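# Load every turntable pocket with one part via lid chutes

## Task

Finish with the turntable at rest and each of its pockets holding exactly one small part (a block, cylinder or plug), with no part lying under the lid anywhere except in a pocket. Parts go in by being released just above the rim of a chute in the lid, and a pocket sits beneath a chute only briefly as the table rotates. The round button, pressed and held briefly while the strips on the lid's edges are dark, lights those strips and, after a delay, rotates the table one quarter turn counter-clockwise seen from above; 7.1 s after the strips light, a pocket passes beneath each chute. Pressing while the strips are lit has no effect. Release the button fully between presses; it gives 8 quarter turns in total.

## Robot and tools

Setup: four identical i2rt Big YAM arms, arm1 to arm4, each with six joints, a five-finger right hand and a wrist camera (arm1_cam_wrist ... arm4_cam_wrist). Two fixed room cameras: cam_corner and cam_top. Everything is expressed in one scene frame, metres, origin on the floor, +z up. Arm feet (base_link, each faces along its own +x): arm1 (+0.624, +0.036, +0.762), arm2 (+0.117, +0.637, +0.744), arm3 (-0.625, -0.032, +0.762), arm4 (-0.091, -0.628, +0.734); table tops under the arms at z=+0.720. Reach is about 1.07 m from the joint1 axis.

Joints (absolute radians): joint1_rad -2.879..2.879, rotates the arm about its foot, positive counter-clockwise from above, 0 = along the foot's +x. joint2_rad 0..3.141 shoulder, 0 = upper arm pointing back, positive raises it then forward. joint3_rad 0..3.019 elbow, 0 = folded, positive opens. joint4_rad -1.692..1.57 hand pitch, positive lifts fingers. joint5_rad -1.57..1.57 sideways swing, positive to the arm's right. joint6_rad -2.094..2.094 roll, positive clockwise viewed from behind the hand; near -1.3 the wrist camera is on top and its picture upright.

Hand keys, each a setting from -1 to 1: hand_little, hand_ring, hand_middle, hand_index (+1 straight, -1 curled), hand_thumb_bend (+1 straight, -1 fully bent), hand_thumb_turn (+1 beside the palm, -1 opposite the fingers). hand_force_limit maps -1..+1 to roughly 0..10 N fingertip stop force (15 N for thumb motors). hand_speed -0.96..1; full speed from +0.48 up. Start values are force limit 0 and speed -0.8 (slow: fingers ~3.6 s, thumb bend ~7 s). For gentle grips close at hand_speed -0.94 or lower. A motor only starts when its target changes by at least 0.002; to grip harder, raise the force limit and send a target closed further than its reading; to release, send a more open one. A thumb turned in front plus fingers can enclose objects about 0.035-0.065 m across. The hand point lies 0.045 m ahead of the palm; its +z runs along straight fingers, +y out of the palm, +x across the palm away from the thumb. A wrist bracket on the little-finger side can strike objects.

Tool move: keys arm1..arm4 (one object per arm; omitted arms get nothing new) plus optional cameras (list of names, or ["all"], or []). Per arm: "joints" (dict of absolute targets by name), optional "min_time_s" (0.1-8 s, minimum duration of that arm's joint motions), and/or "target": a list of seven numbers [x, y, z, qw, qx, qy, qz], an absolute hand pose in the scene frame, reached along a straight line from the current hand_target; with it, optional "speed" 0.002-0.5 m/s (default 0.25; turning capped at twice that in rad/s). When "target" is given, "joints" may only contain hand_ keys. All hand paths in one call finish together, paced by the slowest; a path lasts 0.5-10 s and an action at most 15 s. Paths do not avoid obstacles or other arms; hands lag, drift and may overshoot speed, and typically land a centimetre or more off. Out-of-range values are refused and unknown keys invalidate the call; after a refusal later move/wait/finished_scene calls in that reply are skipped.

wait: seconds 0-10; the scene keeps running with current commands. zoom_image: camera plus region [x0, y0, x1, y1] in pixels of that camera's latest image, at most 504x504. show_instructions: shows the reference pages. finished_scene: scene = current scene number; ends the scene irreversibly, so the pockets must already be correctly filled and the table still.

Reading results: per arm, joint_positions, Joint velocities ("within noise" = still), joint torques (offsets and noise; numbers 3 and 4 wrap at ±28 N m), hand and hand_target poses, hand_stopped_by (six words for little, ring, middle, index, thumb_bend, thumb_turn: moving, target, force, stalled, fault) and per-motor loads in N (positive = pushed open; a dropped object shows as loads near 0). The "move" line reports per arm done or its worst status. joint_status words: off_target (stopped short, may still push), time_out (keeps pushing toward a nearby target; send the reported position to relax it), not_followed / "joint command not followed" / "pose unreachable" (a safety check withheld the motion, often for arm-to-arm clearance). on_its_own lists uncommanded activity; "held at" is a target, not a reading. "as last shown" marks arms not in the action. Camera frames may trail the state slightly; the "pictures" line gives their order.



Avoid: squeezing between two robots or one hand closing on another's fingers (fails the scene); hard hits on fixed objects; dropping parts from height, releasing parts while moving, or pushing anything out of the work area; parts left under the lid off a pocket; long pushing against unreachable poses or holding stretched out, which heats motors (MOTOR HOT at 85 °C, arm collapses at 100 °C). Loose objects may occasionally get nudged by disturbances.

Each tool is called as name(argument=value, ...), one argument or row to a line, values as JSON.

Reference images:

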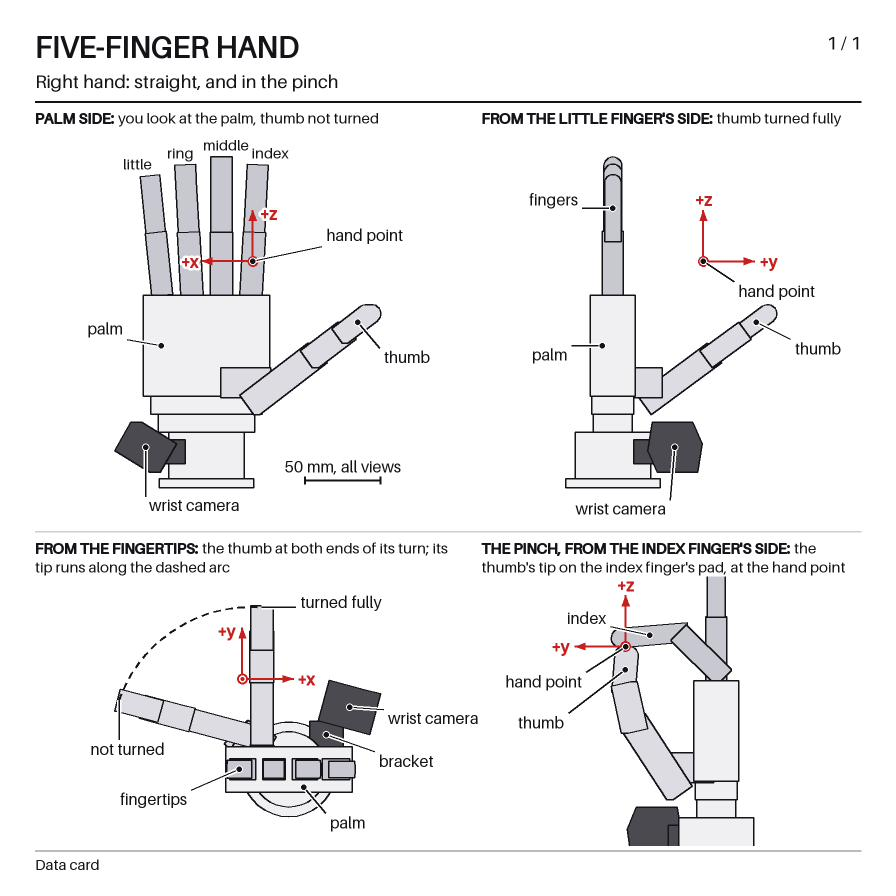

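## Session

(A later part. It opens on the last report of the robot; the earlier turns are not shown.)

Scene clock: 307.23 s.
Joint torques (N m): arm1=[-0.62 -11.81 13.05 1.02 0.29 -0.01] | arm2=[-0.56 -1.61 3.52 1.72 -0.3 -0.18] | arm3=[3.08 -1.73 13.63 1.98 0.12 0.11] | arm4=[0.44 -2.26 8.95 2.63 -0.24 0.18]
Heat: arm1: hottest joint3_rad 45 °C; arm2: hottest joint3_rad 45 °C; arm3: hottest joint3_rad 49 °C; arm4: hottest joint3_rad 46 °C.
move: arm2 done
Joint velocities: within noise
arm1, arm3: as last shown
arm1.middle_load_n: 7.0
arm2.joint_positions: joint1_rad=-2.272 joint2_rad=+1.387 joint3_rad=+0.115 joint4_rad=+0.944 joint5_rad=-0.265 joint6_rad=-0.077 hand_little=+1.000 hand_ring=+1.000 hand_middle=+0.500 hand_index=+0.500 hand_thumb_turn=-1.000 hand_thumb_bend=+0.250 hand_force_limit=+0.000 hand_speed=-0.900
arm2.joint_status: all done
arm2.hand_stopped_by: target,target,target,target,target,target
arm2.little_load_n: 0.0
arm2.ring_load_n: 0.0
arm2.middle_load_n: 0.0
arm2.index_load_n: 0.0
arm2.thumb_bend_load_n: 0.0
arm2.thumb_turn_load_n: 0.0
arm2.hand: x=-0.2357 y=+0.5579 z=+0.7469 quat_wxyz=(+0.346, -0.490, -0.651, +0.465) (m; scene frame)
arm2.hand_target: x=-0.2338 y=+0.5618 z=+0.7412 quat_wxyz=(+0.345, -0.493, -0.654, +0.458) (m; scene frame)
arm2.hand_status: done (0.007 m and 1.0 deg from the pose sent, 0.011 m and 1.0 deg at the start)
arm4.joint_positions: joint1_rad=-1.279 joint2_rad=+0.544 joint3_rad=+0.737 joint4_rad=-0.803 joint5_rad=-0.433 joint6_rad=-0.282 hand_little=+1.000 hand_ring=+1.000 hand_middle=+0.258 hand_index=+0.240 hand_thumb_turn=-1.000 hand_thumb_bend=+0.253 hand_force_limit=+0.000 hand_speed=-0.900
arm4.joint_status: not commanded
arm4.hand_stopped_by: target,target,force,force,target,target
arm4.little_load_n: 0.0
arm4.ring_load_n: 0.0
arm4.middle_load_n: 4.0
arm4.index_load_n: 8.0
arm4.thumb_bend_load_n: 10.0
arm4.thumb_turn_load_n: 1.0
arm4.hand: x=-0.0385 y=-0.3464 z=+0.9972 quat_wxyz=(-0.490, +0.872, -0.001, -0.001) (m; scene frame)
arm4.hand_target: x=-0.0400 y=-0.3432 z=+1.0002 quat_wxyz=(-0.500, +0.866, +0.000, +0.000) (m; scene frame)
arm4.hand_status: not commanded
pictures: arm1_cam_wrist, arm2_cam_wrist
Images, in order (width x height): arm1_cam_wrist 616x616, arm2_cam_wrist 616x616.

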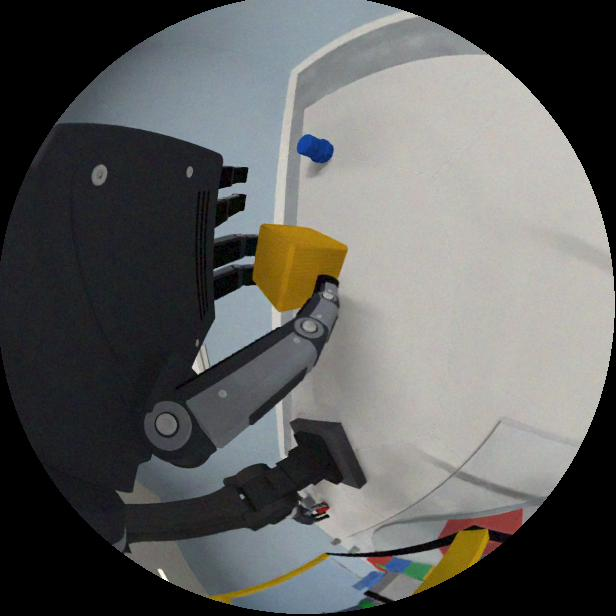

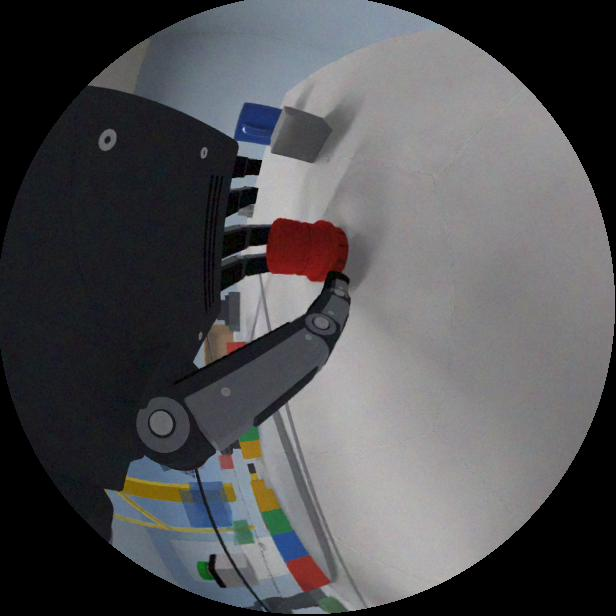

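move(
  arm2={"target": [-0.235, 0.569, 0.741, 0.3452, -0.4930, -0.6542, 0.4581], "speed": 0.05},
  arm1={"joints": {"joint2_rad": 0.614, "joint3_rad": 1.361, "joint4_rad": -1.313, "joint5_rad": 0, "joint6_rad": 0}, "min_time_s": 4},
  cameras=["arm1_cam_wrist", "arm2_cam_wrist"],
)

zoom_image(
  camera="arm2_cam_wrist",
  region=[200, 180, 400, 380],
)

Scene clock: 312.10 s.
Joint torques (N m): arm1=[-0.44 1.32 12.74 1.24 -0.07 -0.07] | arm2=[-0.73 -1.67 3.78 1.55 -0.31 -0.19] | arm3=[3.25 -1.61 13.61 1.96 0.1 0.09] | arm4=[0.44 -2.2 8.95 2.63 -0.24 0.18]
Heat: arm1: hottest joint3_rad 46 °C; arm2: hottest joint3_rad 44 °C; arm3: hottest joint3_rad 49 °C; arm4: hottest joint3_rad 46 °C.
move: arm1 done; arm2 done
Joint velocities: within noise
arm1.joint_positions: joint1_rad=-1.977 joint2_rad=+0.613 joint3_rad=+1.319 joint4_rad=-1.308 joint5_rad=+0.003 joint6_rad=+0.008 hand_little=+1.000 hand_ring=+1.000 hand_middle=+0.259 hand_index=+0.258 hand_thumb_turn=-1.000 hand_thumb_bend=+0.252 hand_force_limit=+0.000 hand_speed=-0.900
arm1.joint_status: all done
arm1.hand_stopped_by: target,target,force,force,target,target
arm1.little_load_n: 0.0
arm1.ring_load_n: 0.0
arm1.middle_load_n: 7.0
arm1.index_load_n: 5.5
arm1.thumb_bend_load_n: 10.5
arm1.thumb_turn_load_n: 0.5
arm1.hand: x=+0.4981 y=+0.2305 z=+1.2116 quat_wxyz=(+0.455, -0.865, -0.186, +0.096) (m; scene frame)
arm1.hand_target: x=+0.4993 y=+0.2275 z=+1.2306 quat_wxyz=(+0.471, -0.856, -0.188, +0.099) (m; scene frame)
arm1.hand_status: not commanded
arm2.joint_positions: joint1_rad=-2.306 joint2_rad=+1.389 joint3_rad=+0.115 joint4_rad=+0.944 joint5_rad=-0.297 joint6_rad=-0.088 hand_little=+1.000 hand_ring=+1.000 hand_middle=+0.500 hand_index=+0.500 hand_thumb_turn=-1.000 hand_thumb_bend=+0.250 hand_force_limit=+0.000 hand_speed=-0.900
arm2.joint_status: not commanded
arm2.hand_stopped_by: target,target,target,target,target,target
arm2.little_load_n: 0.0
arm2.ring_load_n: 0.0
arm2.middle_load_n: 0.0
arm2.index_load_n: 0.0
arm2.thumb_bend_load_n: 0.5
arm2.thumb_turn_load_n: 0.0
arm2.hand: x=-0.2358 y=+0.5650 z=+0.7469 quat_wxyz=(+0.347, -0.490, -0.650, +0.466) (m; scene frame)
arm2.hand_target: x=-0.2348 y=+0.5689 z=+0.7412 quat_wxyz=(+0.345, -0.493, -0.654, +0.458) (m; scene frame)
arm2.hand_status: done (0.007 m and 1.1 deg from the pose sent, 0.012 m and 1.0 deg at the start)
arm3, arm4: as last shown
arm4.ring_load_n: -0.5
arm4.thumb_turn_load_n: 0.5
pictures: arm1_cam_wrist, arm2_cam_wrist
Images, in order (width x height): arm1_cam_wrist 616x616, arm2_cam_wrist 616x616.

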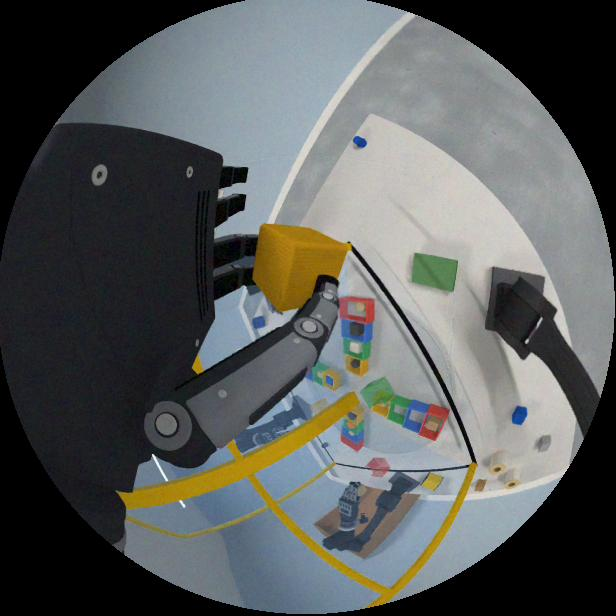

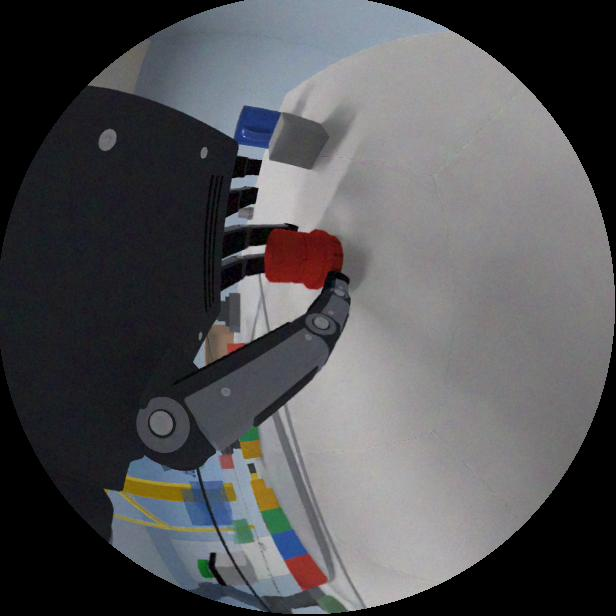

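Scaled by 2.520 from the camera's 616x616 image, which has a finer 880x880 frame.

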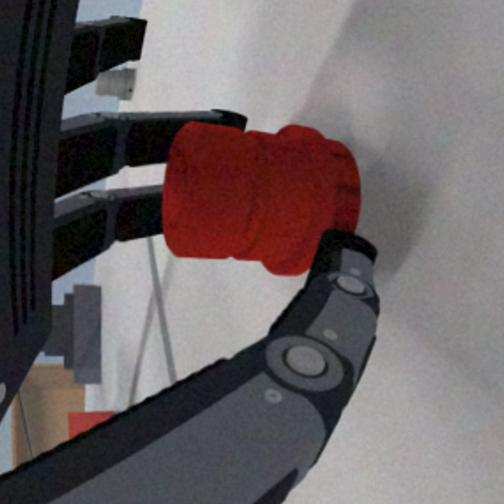

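move(
  arm2={"joints": {"hand_index": -0.3, "hand_middle": -0.3, "hand_force_limit": 0, "hand_speed": -0.9}},
  arm1={"joints": {"joint1_rad": -0.845}, "min_time_s": 2.5},
  cameras=["arm2_cam_wrist"],
)

Scene clock: 315.57 s.
Joint torques (N m): arm1=[0.09 1.32 12.7 1.25 -0.01 -0.05] | arm2=[-0.5 -1.9 3.77 1.51 -0.23 -0.19] | arm3=[3.08 -1.55 13.6 2.07 0.11 0.09] | arm4=[0.44 -2.2 8.95 2.63 -0.24 0.18]
Heat: arm1: hottest joint3_rad 47 °C; arm2: hottest joint3_rad 43 °C; arm3: hottest joint3_rad 49 °C; arm4: hottest joint3_rad 46 °C.
move: arm1 done; arm2 off_target
Joint velocities: within noise
arm1.joint_positions: joint1_rad=-0.856 joint2_rad=+0.613 joint3_rad=+1.319 joint4_rad=-1.308 joint5_rad=+0.001 joint6_rad=+0.007 hand_little=+1.000 hand_ring=+1.000 hand_middle=+0.259 hand_index=+0.258 hand_thumb_turn=-1.000 hand_thumb_bend=+0.252 hand_force_limit=+0.000 hand_speed=-0.900
arm1.joint_status: all done
arm1.hand_stopped_by: target,target,force,force,target,target
arm1.little_load_n: 0.0
arm1.ring_load_n: 0.0
arm1.middle_load_n: 6.5
arm1.index_load_n: 5.5
arm1.thumb_bend_load_n: 10.5
arm1.thumb_turn_load_n: 0.5
arm1.hand: x=+0.3914 y=+0.0087 z=+1.2102 quat_wxyz=(+0.330, -0.635, -0.619, +0.323) (m; scene frame)
arm1.hand_target: x=+0.3948 y=+0.0064 z=+1.2292 quat_wxyz=(+0.341, -0.623, -0.619, +0.336) (m; scene frame)
arm1.hand_status: not commanded
arm2.joint_positions: joint1_rad=-2.307 joint2_rad=+1.389 joint3_rad=+0.115 joint4_rad=+0.944 joint5_rad=-0.299 joint6_rad=-0.089 hand_little=+1.000 hand_ring=+1.000 hand_middle=+0.205 hand_index=+0.111 hand_thumb_turn=-1.000 hand_thumb_bend=+0.252 hand_force_limit=+0.000 hand_speed=-0.900
arm2.joint_status: hand_middle off_target (ended at +0.205, target -0.300); hand_index off_target (ended at +0.111, target -0.300); the others done
arm2.hand_stopped_by: target,target,force,force,target,target
arm2.little_load_n: 0.0
arm2.ring_load_n: 0.0
arm2.middle_load_n: 3.5
arm2.index_load_n: 5.0
arm2.thumb_bend_load_n: 6.5
arm2.thumb_turn_load_n: 0.0
arm2.hand: x=-0.2358 y=+0.5648 z=+0.7471 quat_wxyz=(+0.347, -0.489, -0.650, +0.466) (m; scene frame)
arm2.hand_target: x=-0.2349 y=+0.5690 z=+0.7412 quat_wxyz=(+0.345, -0.493, -0.654, +0.458) (m; scene frame)
arm2.hand_status: not commanded
arm3, arm4: as last shown
arm4.ring_load_n: 0.0
pictures: arm2_cam_wrist
Images, in order (width x height): arm2_cam_wrist 616x616.

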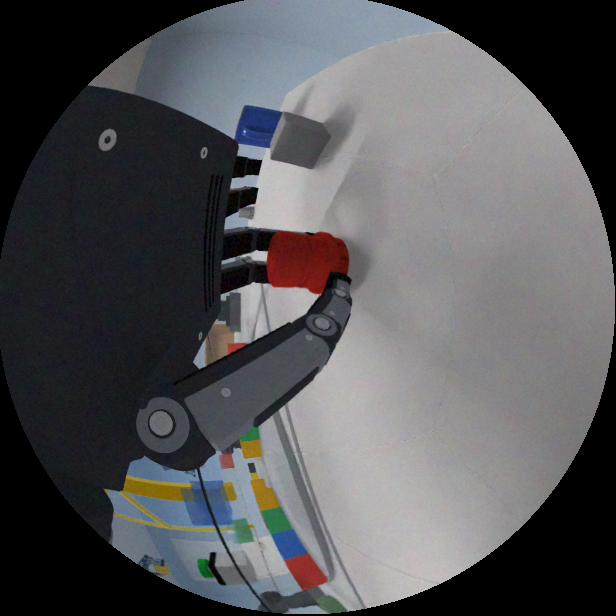

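move(
  arm2={"joints": {"hand_middle": -0.4, "hand_force_limit": 0.1}},
)

move(
  arm2={"target": [-0.232, 0.569, 0.87, 0.3452, -0.4930, -0.6542, 0.4581], "speed": 0.08},
  arm1={"target": [0.195, 0.003, 1.05, 0.3536, -0.6124, -0.6124, 0.3536], "speed": 0.12, "joints": {"hand_ring": 0.35, "hand_little": 0.2}},
  cameras=["arm2_cam_wrist"],
)

Scene clock: 316.33 s.
Joint torques (N m): arm1=[0.15 1.61 12.72 1.21 -0.02 -0.06] | arm2=[-0.32 -1.61 3.78 1.47 -0.24 -0.2] | arm3=[3.08 -1.67 13.63 1.98 0.1 0.11] | arm4=[0.44 -2.26 8.94 2.63 -0.24 0.18]
Heat: arm1: hottest joint3_rad 47 °C; arm2: hottest joint3_rad 43 °C; arm3: hottest joint3_rad 49 °C; arm4: hottest joint3_rad 46 °C.
move: arm2 off_target
Joint velocities: within noise
arm1, arm4: as last shown
arm1.middle_load_n: 7.0
arm2.joint_positions: joint1_rad=-2.307 joint2_rad=+1.389 joint3_rad=+0.115 joint4_rad=+0.945 joint5_rad=-0.299 joint6_rad=-0.089 hand_little=+1.000 hand_ring=+1.000 hand_middle=+0.189 hand_index=+0.111 hand_thumb_turn=-1.000 hand_thumb_bend=+0.252 hand_force_limit=+0.100 hand_speed=-0.900
arm2.joint_status: hand_middle off_target (ended at +0.189, target -0.400); the others done
arm2.hand_stopped_by: target,target,force,force,target,target
arm2.little_load_n: 0.0
arm2.ring_load_n: 0.0
arm2.middle_load_n: 7.0
arm2.index_load_n: 4.0
arm2.thumb_bend_load_n: 8.0
arm2.thumb_turn_load_n: 0.0
arm2.hand: x=-0.2359 y=+0.5648 z=+0.7472 quat_wxyz=(+0.347, -0.489, -0.650, +0.466) (m; scene frame)
arm2.hand_target: x=-0.2348 y=+0.5690 z=+0.7411 quat_wxyz=(+0.345, -0.493, -0.654, +0.458) (m; scene frame)
arm2.hand_status: not commanded
arm3.joint_positions: joint1_rad=-0.780 joint2_rad=+0.771 joint3_rad=+0.707 joint4_rad=-0.328 joint5_rad=+0.065 joint6_rad=+0.019 hand_little=+0.000 hand_ring=+0.000 hand_middle=+0.900 hand_index=+0.900 hand_thumb_turn=-1.000 hand_thumb_bend=+0.600 hand_force_limit=+0.000 hand_speed=+1.000
arm3.joint_status: not commanded
arm3.hand_stopped_by: target,target,target,target,target,target
arm3.little_load_n: 0.0
arm3.ring_load_n: 0.0
arm3.middle_load_n: 0.0
arm3.index_load_n: 0.0
arm3.thumb_bend_load_n: 0.0
arm3.thumb_turn_load_n: 0.0
arm3.hand: x=-0.2251 y=+0.0136 z=+1.0267 quat_wxyz=(-0.391, +0.586, -0.584, +0.402) (m; scene frame)
arm3.hand_target: x=-0.2207 y=+0.0197 z=+1.0499 quat_wxyz=(-0.406, +0.579, -0.579, +0.406) (m; scene frame)
arm3.hand_status: not commanded
arm4.thumb_turn_load_n: 1.0
pictures: none

Scene clock: 319.67 s.
Joint torques (N m): arm1=[0.38 -3.78 11.32 2.03 0.04 0] | arm2=[-0.73 -0.32 12.21 1.37 -0.35 -0.18] | arm3=[3.31 -1.9 13.55 2.02 0.11 0.1] | arm4=[0.5 -2.26 8.95 2.63 -0.24 0.18]
Heat: arm1: hottest joint3_rad 47 °C; arm2: hottest joint3_rad 44 °C; arm3: hottest joint3_rad 49 °C; arm4: hottest joint3_rad 46 °C.
move: arm1 done; arm2 off_target
Joint velocities: within noise
arm1.joint_positions: joint1_rad=-0.844 joint2_rad=+0.904 joint3_rad=+0.917 joint4_rad=-0.549 joint5_rad=+0.002 joint6_rad=+0.007 hand_little=+0.200 hand_ring=+0.350 hand_middle=+0.259 hand_index=+0.258 hand_thumb_turn=-1.000 hand_thumb_bend=+0.252 hand_force_limit=+0.000 hand_speed=-0.900
arm1.joint_status: all done
arm1.hand_stopped_by: target,target,force,force,target,target
arm1.little_load_n: 0.0
arm1.ring_load_n: -0.5
arm1.middle_load_n: 7.0
arm1.index_load_n: 5.5
arm1.thumb_bend_load_n: 10.5
arm1.thumb_turn_load_n: 1.0
arm1.hand: x=+0.1991 y=+0.0082 z=+1.0451 quat_wxyz=(+0.349, -0.620, -0.612, +0.346) (m; scene frame)
arm1.hand_target: x=+0.1952 y=+0.0030 z=+1.0499 quat_wxyz=(+0.353, -0.612, -0.612, +0.354) (m; scene frame)
arm1.hand_status: done (0.008 m and 1.4 deg from the pose sent, 0.253 m and 5.2 deg at the start)
arm2.joint_positions: joint1_rad=-2.313 joint2_rad=+0.710 joint3_rad=+0.250 joint4_rad=+0.058 joint5_rad=-0.303 joint6_rad=-0.091 hand_little=+1.000 hand_ring=+1.000 hand_middle=+0.189 hand_index=+0.111 hand_thumb_turn=-1.000 hand_thumb_bend=+0.253 hand_force_limit=+0.100 hand_speed=-0.900
arm2.joint_status: not commanded
arm2.hand_stopped_by: target,target,force,force,target,target
arm2.little_load_n: 0.0
arm2.ring_load_n: 0.0
arm2.middle_load_n: 6.5
arm2.index_load_n: 4.0
arm2.thumb_bend_load_n: 9.0
arm2.thumb_turn_load_n: 0.0
arm2.hand: x=-0.2158 y=+0.5649 z=+0.8415 quat_wxyz=(+0.324, -0.507, -0.661, +0.449) (m; scene frame)
arm2.hand_target: x=-0.2309 y=+0.5689 z=+0.8699 quat_wxyz=(+0.345, -0.493, -0.654, +0.458) (m; scene frame)
arm2.hand_status: off_target (0.033 m and 3.2 deg from the pose sent, 0.123 m and 1.2 deg at the start)
arm3, arm4: as last shown
arm4.thumb_turn_load_n: 0.5
pictures: arm2_cam_wrist
Images, in order (width x height): arm2_cam_wrist 616x616.

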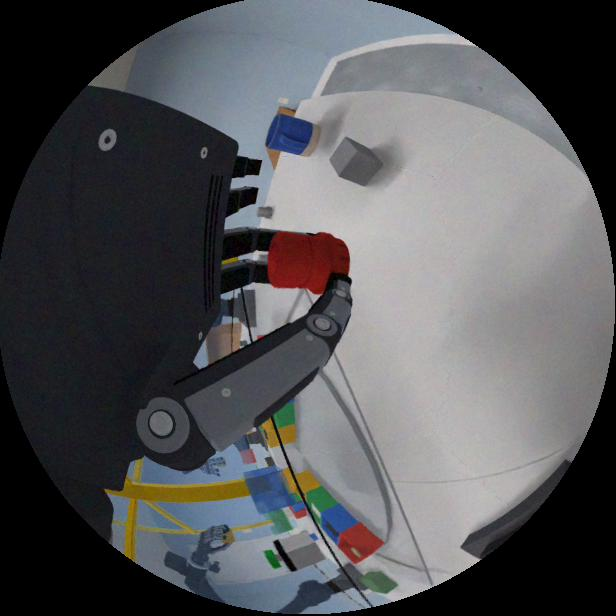

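move(
  arm2={"joints": {"joint2_rad": 0.637, "joint3_rad": 1.319, "joint4_rad": -1.15, "joint5_rad": 0, "joint6_rad": 0}, "min_time_s": 4},
  arm1={"target": [0.177, -0.005, 0.960, 0.3536, -0.6124, -0.6124, 0.3536], "speed": 0.1},
  arm4={"target": [-0.040, -0.339, 0.960, 0.5, -0.866, 0, 0], "speed": 0.1},
  cameras=["cam_top", "arm2_cam_wrist", "arm4_cam_wrist"],
)

zoom_image(
  camera="cam_top",
  region=[430, 360, 500, 430],
)

zoom_image(
  camera="cam_top",
  region=[520, 220, 570, 270],
)

Scene clock: 325.63 s.
Joint torques (N m): arm1=[0.44 -4.07 10.93 2.1 0.09 0.08] | arm2=[-0.5 1.38 11.45 1.32 0.01 0.07] | arm3=[3.25 -2.08 13.59 2 0.1 0.1] | arm4=[0.44 -2.32 9.06 2.65 -0.23 0.2]
Heat: arm1: hottest joint3_rad 46 °C; arm2: hottest joint3_rad 45 °C; arm3: hottest joint3_rad 49 °C; arm4: hottest joint3_rad 46 °C.
move: arm1 done; arm2 done; arm4 done
Joint velocities: within noise
arm1.joint_positions: joint1_rad=-0.817 joint2_rad=+0.993 joint3_rad=+0.732 joint4_rad=-0.273 joint5_rad=+0.024 joint6_rad=+0.010 hand_little=+0.200 hand_ring=+0.350 hand_middle=+0.259 hand_index=+0.258 hand_thumb_turn=-1.000 hand_thumb_bend=+0.252 hand_force_limit=+0.000 hand_speed=-0.900
arm1.joint_status: not commanded
arm1.hand_stopped_by: target,target,force,force,target,target
arm1.little_load_n: 0.0
arm1.ring_load_n: 0.0
arm1.middle_load_n: 7.0
arm1.index_load_n: 5.5
arm1.thumb_bend_load_n: 10.5
arm1.thumb_turn_load_n: 0.5
arm1.hand: x=+0.1813 y=+0.0009 z=+0.9564 quat_wxyz=(+0.352, -0.616, -0.615, +0.345) (m; scene frame)
arm1.hand_target: x=+0.1772 y=-0.0050 z=+0.9600 quat_wxyz=(+0.353, -0.612, -0.612, +0.354) (m; scene frame)
arm1.hand_status: done (0.008 m and 1.1 deg from the pose sent, 0.089 m and 1.4 deg at the start)
arm2.joint_positions: joint1_rad=-2.313 joint2_rad=+0.642 joint3_rad=+1.275 joint4_rad=-1.143 joint5_rad=-0.003 joint6_rad=-0.013 hand_little=+1.000 hand_ring=+1.000 hand_middle=+0.189 hand_index=+0.111 hand_thumb_turn=-1.000 hand_thumb_bend=+0.253 hand_force_limit=+0.100 hand_speed=-0.900
arm2.joint_status: all done
arm2.hand_stopped_by: target,target,force,force,target,target
arm2.little_load_n: 0.0
arm2.ring_load_n: 0.0
arm2.middle_load_n: 6.5
arm2.index_load_n: 4.0
arm2.thumb_bend_load_n: 9.0
arm2.thumb_turn_load_n: 0.0
arm2.hand: x=-0.1623 y=+0.6110 z=+1.1934 quat_wxyz=(+0.364, -0.616, -0.609, +0.343) (m; scene frame)
arm2.hand_target: x=-0.1578 y=+0.6130 z=+1.2162 quat_wxyz=(+0.377, -0.616, -0.594, +0.355) (m; scene frame)
arm2.hand_status: not commanded
arm3: as last shown
arm4.joint_positions: joint1_rad=-1.267 joint2_rad=+0.536 joint3_rad=+0.629 joint4_rad=-0.700 joint5_rad=-0.424 joint6_rad=-0.278 hand_little=+1.000 hand_ring=+1.000 hand_middle=+0.258 hand_index=+0.240 hand_thumb_turn=-1.000 hand_thumb_bend=+0.253 hand_force_limit=+0.000 hand_speed=-0.900
arm4.joint_status: not commanded
arm4.hand_stopped_by: target,target,force,force,target,target
arm4.little_load_n: 0.0
arm4.ring_load_n: 0.0
arm4.middle_load_n: 4.0
arm4.index_load_n: 8.0
arm4.thumb_bend_load_n: 10.0
arm4.thumb_turn_load_n: 0.5
arm4.hand: x=-0.0384 y=-0.3425 z=+0.9570 quat_wxyz=(-0.490, +0.872, +0.000, +0.000) (m; scene frame)
arm4.hand_target: x=-0.0400 y=-0.3391 z=+0.9602 quat_wxyz=(-0.500, +0.866, +0.000, +0.000) (m; scene frame)
arm4.hand_status: done (0.005 m and 1.4 deg from the pose sent, 0.038 m and 1.4 deg at the start)
pictures: arm2_cam_wrist, arm4_cam_wrist, cam_top
Images, in order (width x height): arm2_cam_wrist 616x616, arm4_cam_wrist 616x616, cam_top 896x504.

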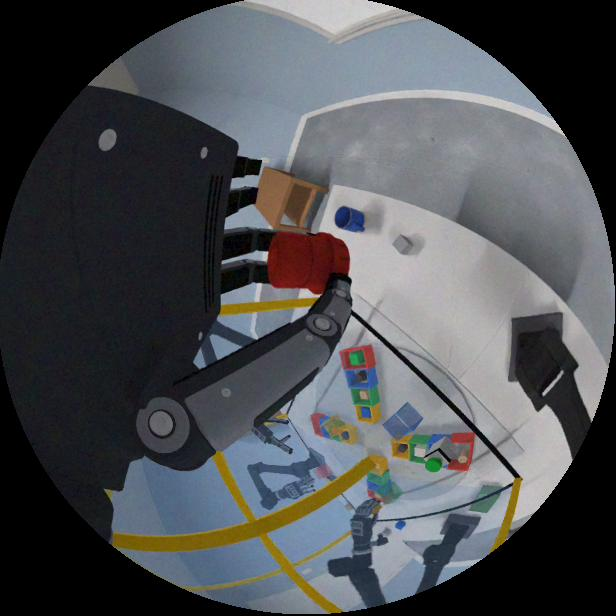

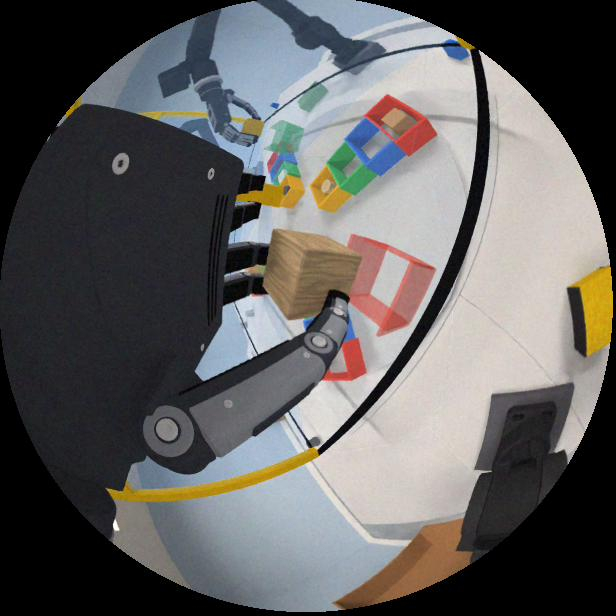

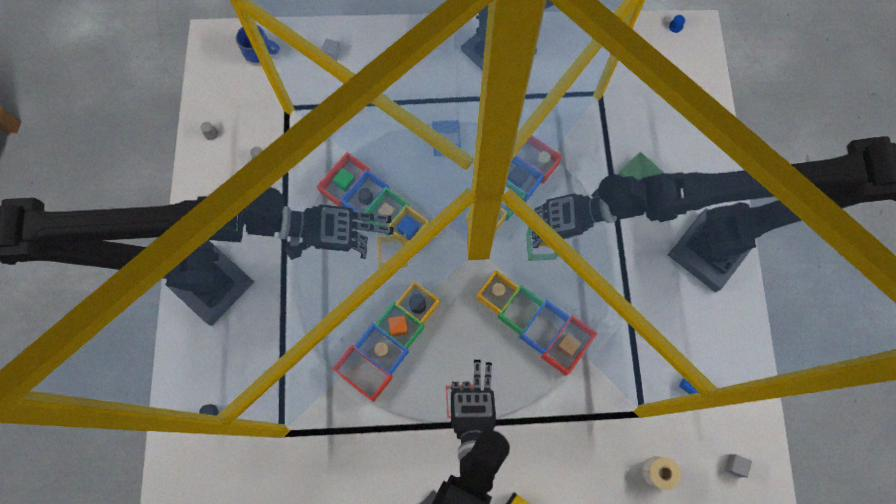

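Scaled by 7.200 from the camera's 896x504 image, which has a finer 1280x720 frame.

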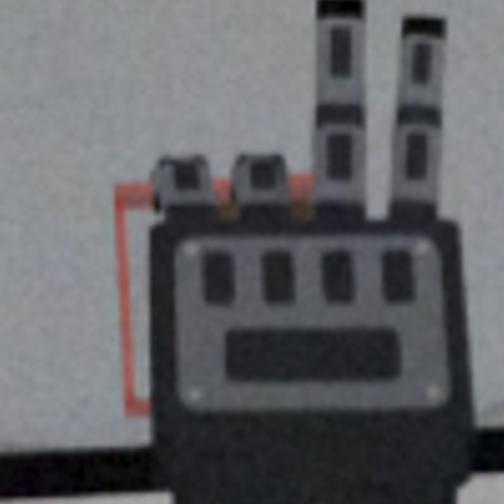

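Scaled by 10.080 from the camera's 896x504 image, which has a finer 1280x720 frame.

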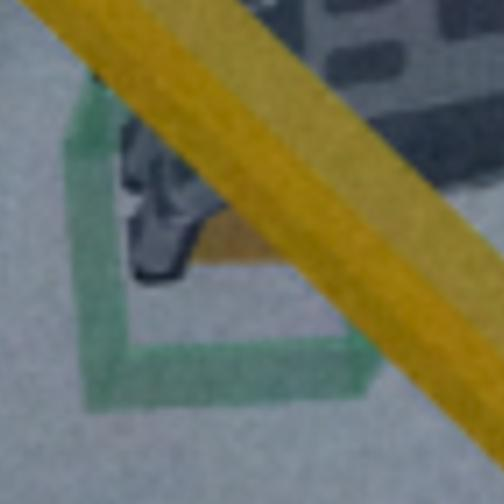

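move(
  arm2={"joints": {"joint1_rad": -0.80}, "min_time_s": 4},
  arm1={"target": [0.177, -0.007, 0.938, 0.3536, -0.6124, -0.6124, 0.3536], "speed": 0.08},
  arm4={"target": [-0.041, -0.337, 0.926, 0.5, -0.866, 0, 0], "speed": 0.08},
  cameras=["cam_top", "arm2_cam_wrist", "arm4_cam_wrist"],
)

zoom_image(
  camera="cam_top",
  region=[430, 360, 500, 430],
)

zoom_image(
  camera="cam_top",
  region=[520, 220, 570, 270],
)

zoom_image(
  camera="arm4_cam_wrist",
  region=[230, 190, 430, 390],
)

Scene clock: 330.67 s.
Joint torques (N m): arm1=[0.32 -4.07 10.65 2.07 0.11 0.1] | arm2=[1.14 1.38 11.45 1.44 -0.09 0.05] | arm3=[3.25 -1.55 13.63 2.03 0.1 0.1] | arm4=[0.44 -2.14 9.09 2.65 -0.23 0.2]
Heat: arm1: hottest joint3_rad 46 °C; arm2: hottest joint3_rad 45 °C; arm3: hottest joint3_rad 50 °C; arm4: hottest joint3_rad 46 °C.
move: arm1 done; arm2 done; arm4 done
Joint velocities: within noise
arm1.joint_positions: joint1_rad=-0.811 joint2_rad=+1.014 joint3_rad=+0.687 joint4_rad=-0.203 joint5_rad=+0.030 joint6_rad=+0.013 hand_little=+0.200 hand_ring=+0.350 hand_middle=+0.259 hand_index=+0.258 hand_thumb_turn=-1.000 hand_thumb_bend=+0.252 hand_force_limit=+0.000 hand_speed=-0.900
arm1.joint_status: not commanded
arm1.hand_stopped_by: target,target,force,force,target,target
arm1.little_load_n: 0.0
arm1.ring_load_n: 0.0
arm1.middle_load_n: 7.0
arm1.index_load_n: 5.5
arm1.thumb_bend_load_n: 10.0
arm1.thumb_turn_load_n: 0.5
arm1.hand: x=+0.1809 y=-0.0010 z=+0.9357 quat_wxyz=(+0.352, -0.616, -0.614, +0.346) (m; scene frame)
arm1.hand_target: x=+0.1771 y=-0.0069 z=+0.9380 quat_wxyz=(+0.354, -0.612, -0.612, +0.354) (m; scene frame)
arm1.hand_status: done (0.008 m and 1.0 deg from the pose sent, 0.020 m and 1.1 deg at the start)
arm2.joint_positions: joint1_rad=-0.809 joint2_rad=+0.642 joint3_rad=+1.275 joint4_rad=-1.143 joint5_rad=-0.001 joint6_rad=-0.013 hand_little=+1.000 hand_ring=+1.000 hand_middle=+0.189 hand_index=+0.111 hand_thumb_turn=-1.000 hand_thumb_bend=+0.253 hand_force_limit=+0.100 hand_speed=-0.900
arm2.joint_status: all done
arm2.hand_stopped_by: target,target,force,force,target,target
arm2.little_load_n: 0.0
arm2.ring_load_n: 0.0
arm2.middle_load_n: 6.5
arm2.index_load_n: 4.0
arm2.thumb_bend_load_n: 9.0
arm2.thumb_turn_load_n: 0.0
arm2.hand: x=+0.1128 y=+0.3587 z=+1.1948 quat_wxyz=(+0.022, -0.041, -0.865, +0.500) (m; scene frame)
arm2.hand_target: x=+0.1159 y=+0.3636 z=+1.2176 quat_wxyz=(+0.018, -0.042, -0.854, +0.519) (m; scene frame)
arm2.hand_status: not commanded
arm3: as last shown
arm4.joint_positions: joint1_rad=-1.257 joint2_rad=+0.532 joint3_rad=+0.538 joint4_rad=-0.610 joint5_rad=-0.415 joint6_rad=-0.272 hand_little=+1.000 hand_ring=+1.000 hand_middle=+0.258 hand_index=+0.240 hand_thumb_turn=-1.000 hand_thumb_bend=+0.253 hand_force_limit=+0.000 hand_speed=-0.900
arm4.joint_status: not commanded
arm4.hand_stopped_by: target,target,force,force,target,target
arm4.little_load_n: 0.0
arm4.ring_load_n: 0.0
arm4.middle_load_n: 4.0
arm4.index_load_n: 8.0
arm4.thumb_bend_load_n: 10.0
arm4.thumb_turn_load_n: 1.0
arm4.hand: x=-0.0394 y=-0.3408 z=+0.9233 quat_wxyz=(-0.490, +0.872, +0.000, +0.000) (m; scene frame)
arm4.hand_target: x=-0.0410 y=-0.3372 z=+0.9260 quat_wxyz=(-0.500, +0.866, +0.000, +0.000) (m; scene frame)
arm4.hand_status: done (0.005 m and 1.3 deg from the pose sent, 0.031 m and 1.4 deg at the start)
pictures: arm2_cam_wrist, arm4_cam_wrist, cam_top
Images, in order (width x height): arm2_cam_wrist 616x616, arm4_cam_wrist 616x616, cam_top 896x504.

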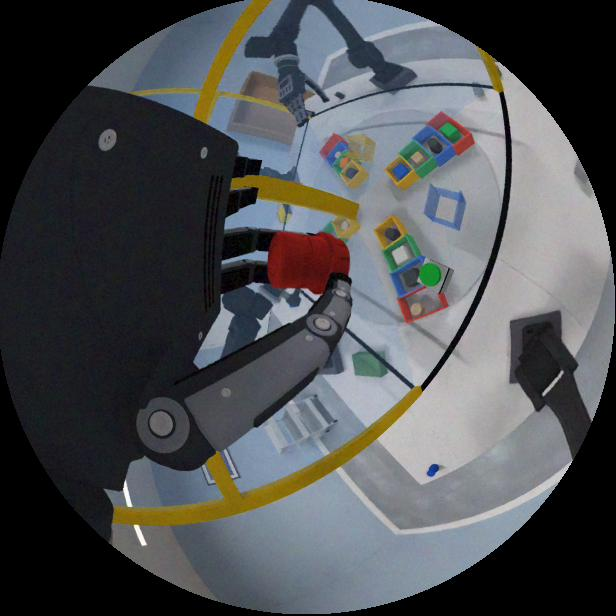

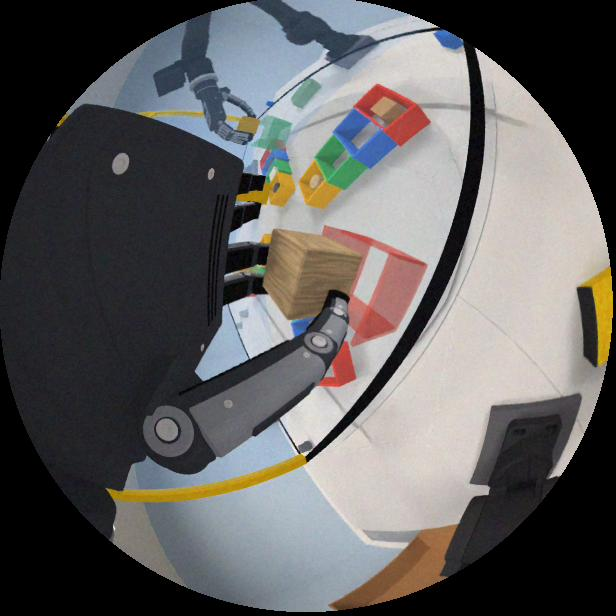

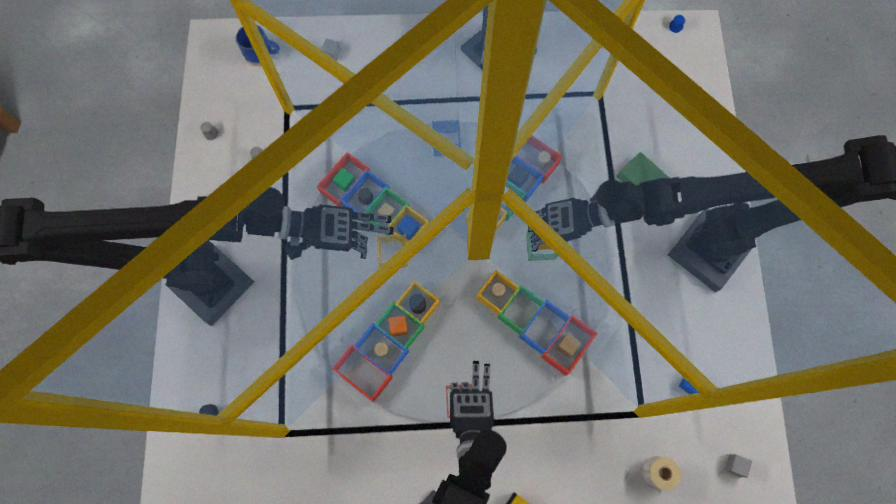

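Scaled by 7.200 from the camera's 896x504 image, which has a finer 1280x720 frame.

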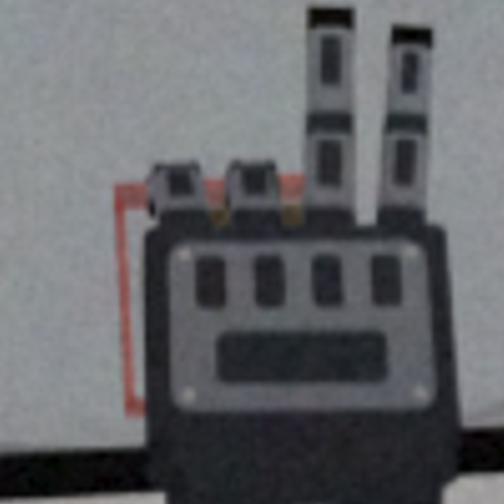

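Scaled by 10.080 from the camera's 896x504 image, which has a finer 1280x720 frame.

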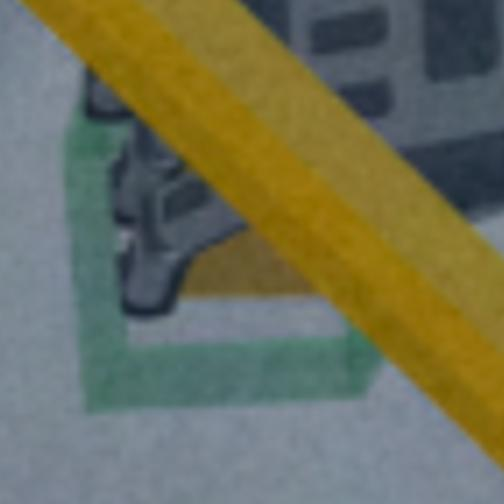

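Scaled by 2.520 from the camera's 616x616 image, which has a finer 880x880 frame.

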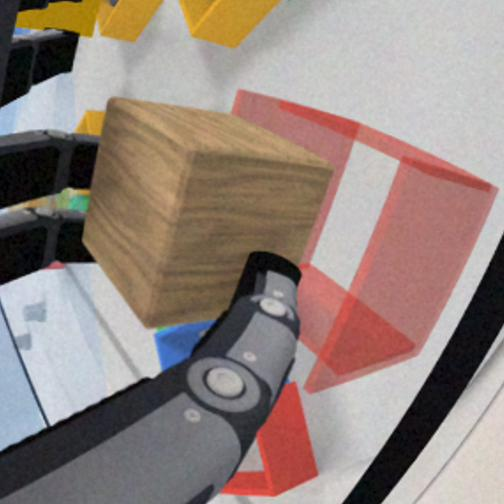

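move(
  arm2={"target": [0.155, 0.418, 1.05, 0, 0, -0.992, 0.124], "speed": 0.12},
  arm1={"target": [0.177, -0.012, 0.938, 0.3536, -0.6124, -0.6124, 0.3536], "speed": 0.08},
  arm4={"target": [-0.033, -0.343, 0.930, 0.5, -0.866, 0, 0], "speed": 0.08},
  cameras=["cam_top", "arm2_cam_wrist", "arm4_cam_wrist"],
)

zoom_image(
  camera="cam_top",
  region=[430, 360, 500, 430],
)

zoom_image(
  camera="cam_top",
  region=[520, 220, 570, 270],
)

zoom_image(
  camera="arm2_cam_wrist",
  region=[180, 150, 480, 450],
)

Scene clock: 335.90 s.
Joint torques (N m): arm1=[0.62 -4.13 10.59 2.02 0.09 0.09] | arm2=[1.32 -0.73 7.17 0.28 -0.2 0.07] | arm3=[3.19 -1.9 13.65 2.03 0.1 0.11] | arm4=[-0.85 -2.32 10.06 1.61 -0.41 -0.08]
Heat: arm1: hottest joint3_rad 46 °C; arm2: hottest joint3_rad 45 °C; arm3: hottest joint3_rad 50 °C; arm4: hottest joint3_rad 45 °C.
move: arm1 done; arm2 done; arm4 done
Joint velocities: within noise
arm1.joint_positions: joint1_rad=-0.794 joint2_rad=+1.014 joint3_rad=+0.687 joint4_rad=-0.203 joint5_rad=+0.044 joint6_rad=+0.021 hand_little=+0.200 hand_ring=+0.350 hand_middle=+0.259 hand_index=+0.258 hand_thumb_turn=-1.000 hand_thumb_bend=+0.252 hand_force_limit=+0.000 hand_speed=-0.900
arm1.joint_status: not commanded
arm1.hand_stopped_by: target,target,force,force,target,target
arm1.little_load_n: 0.0
arm1.ring_load_n: 0.0
arm1.middle_load_n: 7.0
arm1.index_load_n: 5.5
arm1.thumb_bend_load_n: 10.5
arm1.thumb_turn_load_n: 0.5
arm1.hand: x=+0.1810 y=-0.0060 z=+0.9358 quat_wxyz=(+0.353, -0.616, -0.614, +0.346) (m; scene frame)
arm1.hand_target: x=+0.1771 y=-0.0120 z=+0.9380 quat_wxyz=(+0.353, -0.612, -0.612, +0.354) (m; scene frame)
arm1.hand_status: done (0.008 m and 1.0 deg from the pose sent, 0.012 m and 1.0 deg at the start)
arm2.joint_positions: joint1_rad=-0.652 joint2_rad=+0.894 joint3_rad=+1.214 joint4_rad=-1.606 joint5_rad=+0.034 joint6_rad=+0.049 hand_little=+1.000 hand_ring=+1.000 hand_middle=+0.189 hand_index=+0.111 hand_thumb_turn=-1.000 hand_thumb_bend=+0.253 hand_force_limit=+0.100 hand_speed=-0.900
arm2.joint_status: not commanded
arm2.hand_stopped_by: target,target,force,force,target,target
arm2.little_load_n: 0.0
arm2.ring_load_n: 0.0
arm2.middle_load_n: 6.5
arm2.index_load_n: 3.5
arm2.thumb_bend_load_n: 8.5
arm2.thumb_turn_load_n: 0.0
arm2.hand: x=+0.1513 y=+0.4160 z=+1.0558 quat_wxyz=(+0.002, +0.001, -0.991, +0.137) (m; scene frame)
arm2.hand_target: x=+0.1548 y=+0.4181 z=+1.0501 quat_wxyz=(+0.000, +0.000, -0.992, +0.124) (m; scene frame)
arm2.hand_status: done (0.007 m and 1.6 deg from the pose sent, 0.162 m and 46.2 deg at the start)
arm3: as last shown
arm4.joint_positions: joint1_rad=-1.296 joint2_rad=+0.532 joint3_rad=+0.538 joint4_rad=-0.610 joint5_rad=-0.458 joint6_rad=-0.275 hand_little=+1.000 hand_ring=+1.000 hand_middle=+0.258 hand_index=+0.240 hand_thumb_turn=-1.000 hand_thumb_bend=+0.253 hand_force_limit=+0.000 hand_speed=-0.900
arm4.joint_status: not commanded
arm4.hand_stopped_by: target,target,force,force,target,target
arm4.little_load_n: 0.0
arm4.ring_load_n: 0.0
arm4.middle_load_n: 4.0
arm4.index_load_n: 8.0
arm4.thumb_bend_load_n: 10.0
arm4.thumb_turn_load_n: 1.0
arm4.hand: x=-0.0359 y=-0.3422 z=+0.9255 quat_wxyz=(-0.495, +0.869, -0.005, -0.007) (m; scene frame)
arm4.hand_target: x=-0.0331 y=-0.3430 z=+0.9298 quat_wxyz=(-0.500, +0.866, +0.000, +0.000) (m; scene frame)
arm4.hand_status: done (0.005 m and 1.2 deg from the pose sent, 0.010 m and 1.3 deg at the start)
pictures: arm2_cam_wrist, arm4_cam_wrist, cam_top
Images, in order (width x height): arm2_cam_wrist 616x616, arm4_cam_wrist 616x616, cam_top 896x504.

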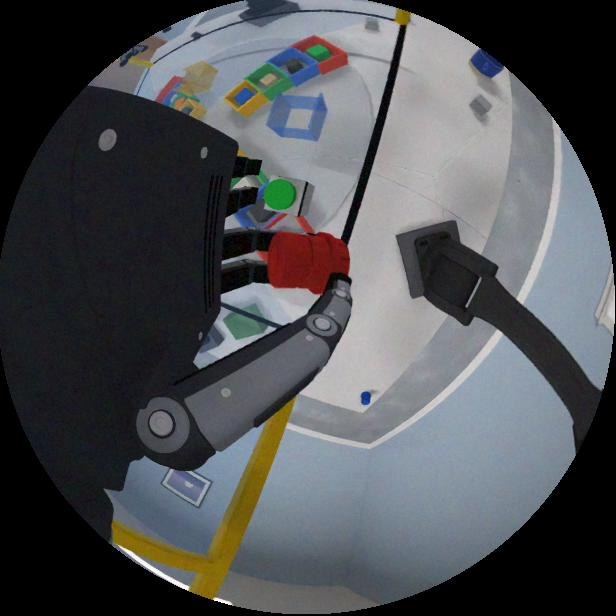

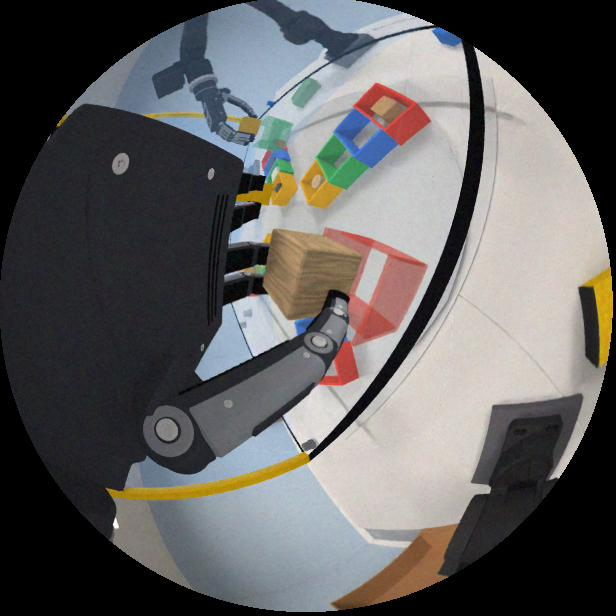

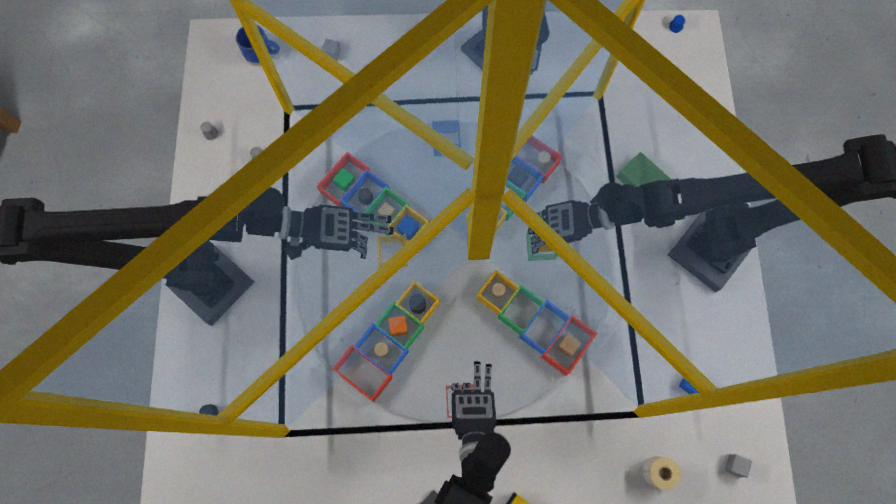

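Scaled by 7.200 from the camera's 896x504 image, which has a finer 1280x720 frame.

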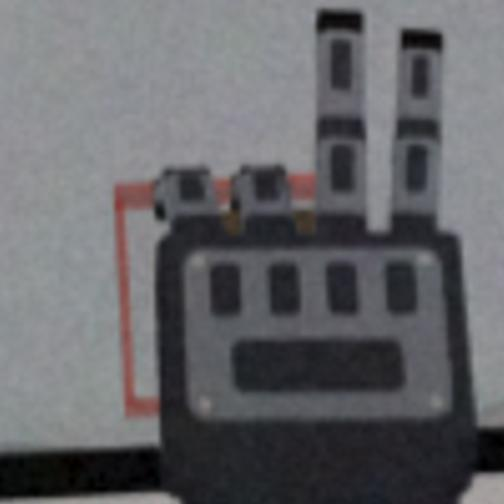

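Scaled by 10.080 from the camera's 896x504 image, which has a finer 1280x720 frame.

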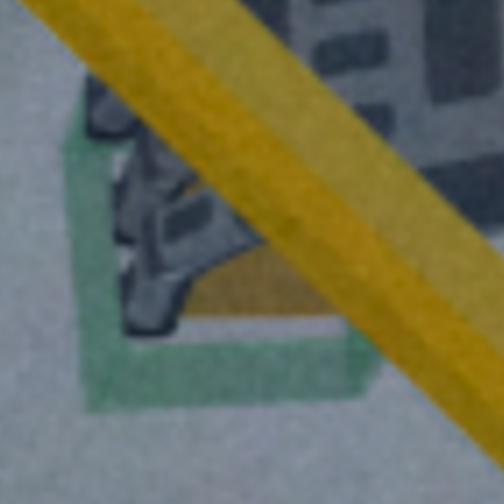

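Scaled by 1.680 from the camera's 616x616 image, which has a finer 880x880 frame.

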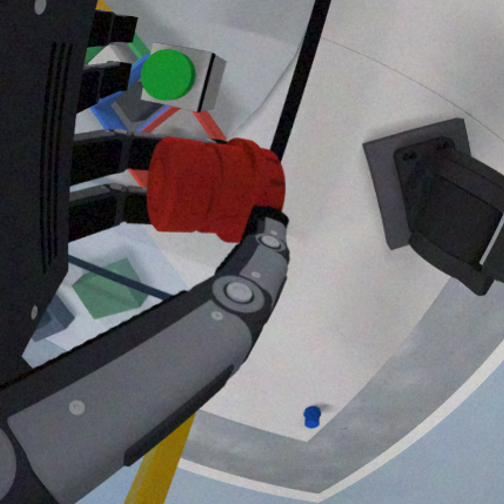

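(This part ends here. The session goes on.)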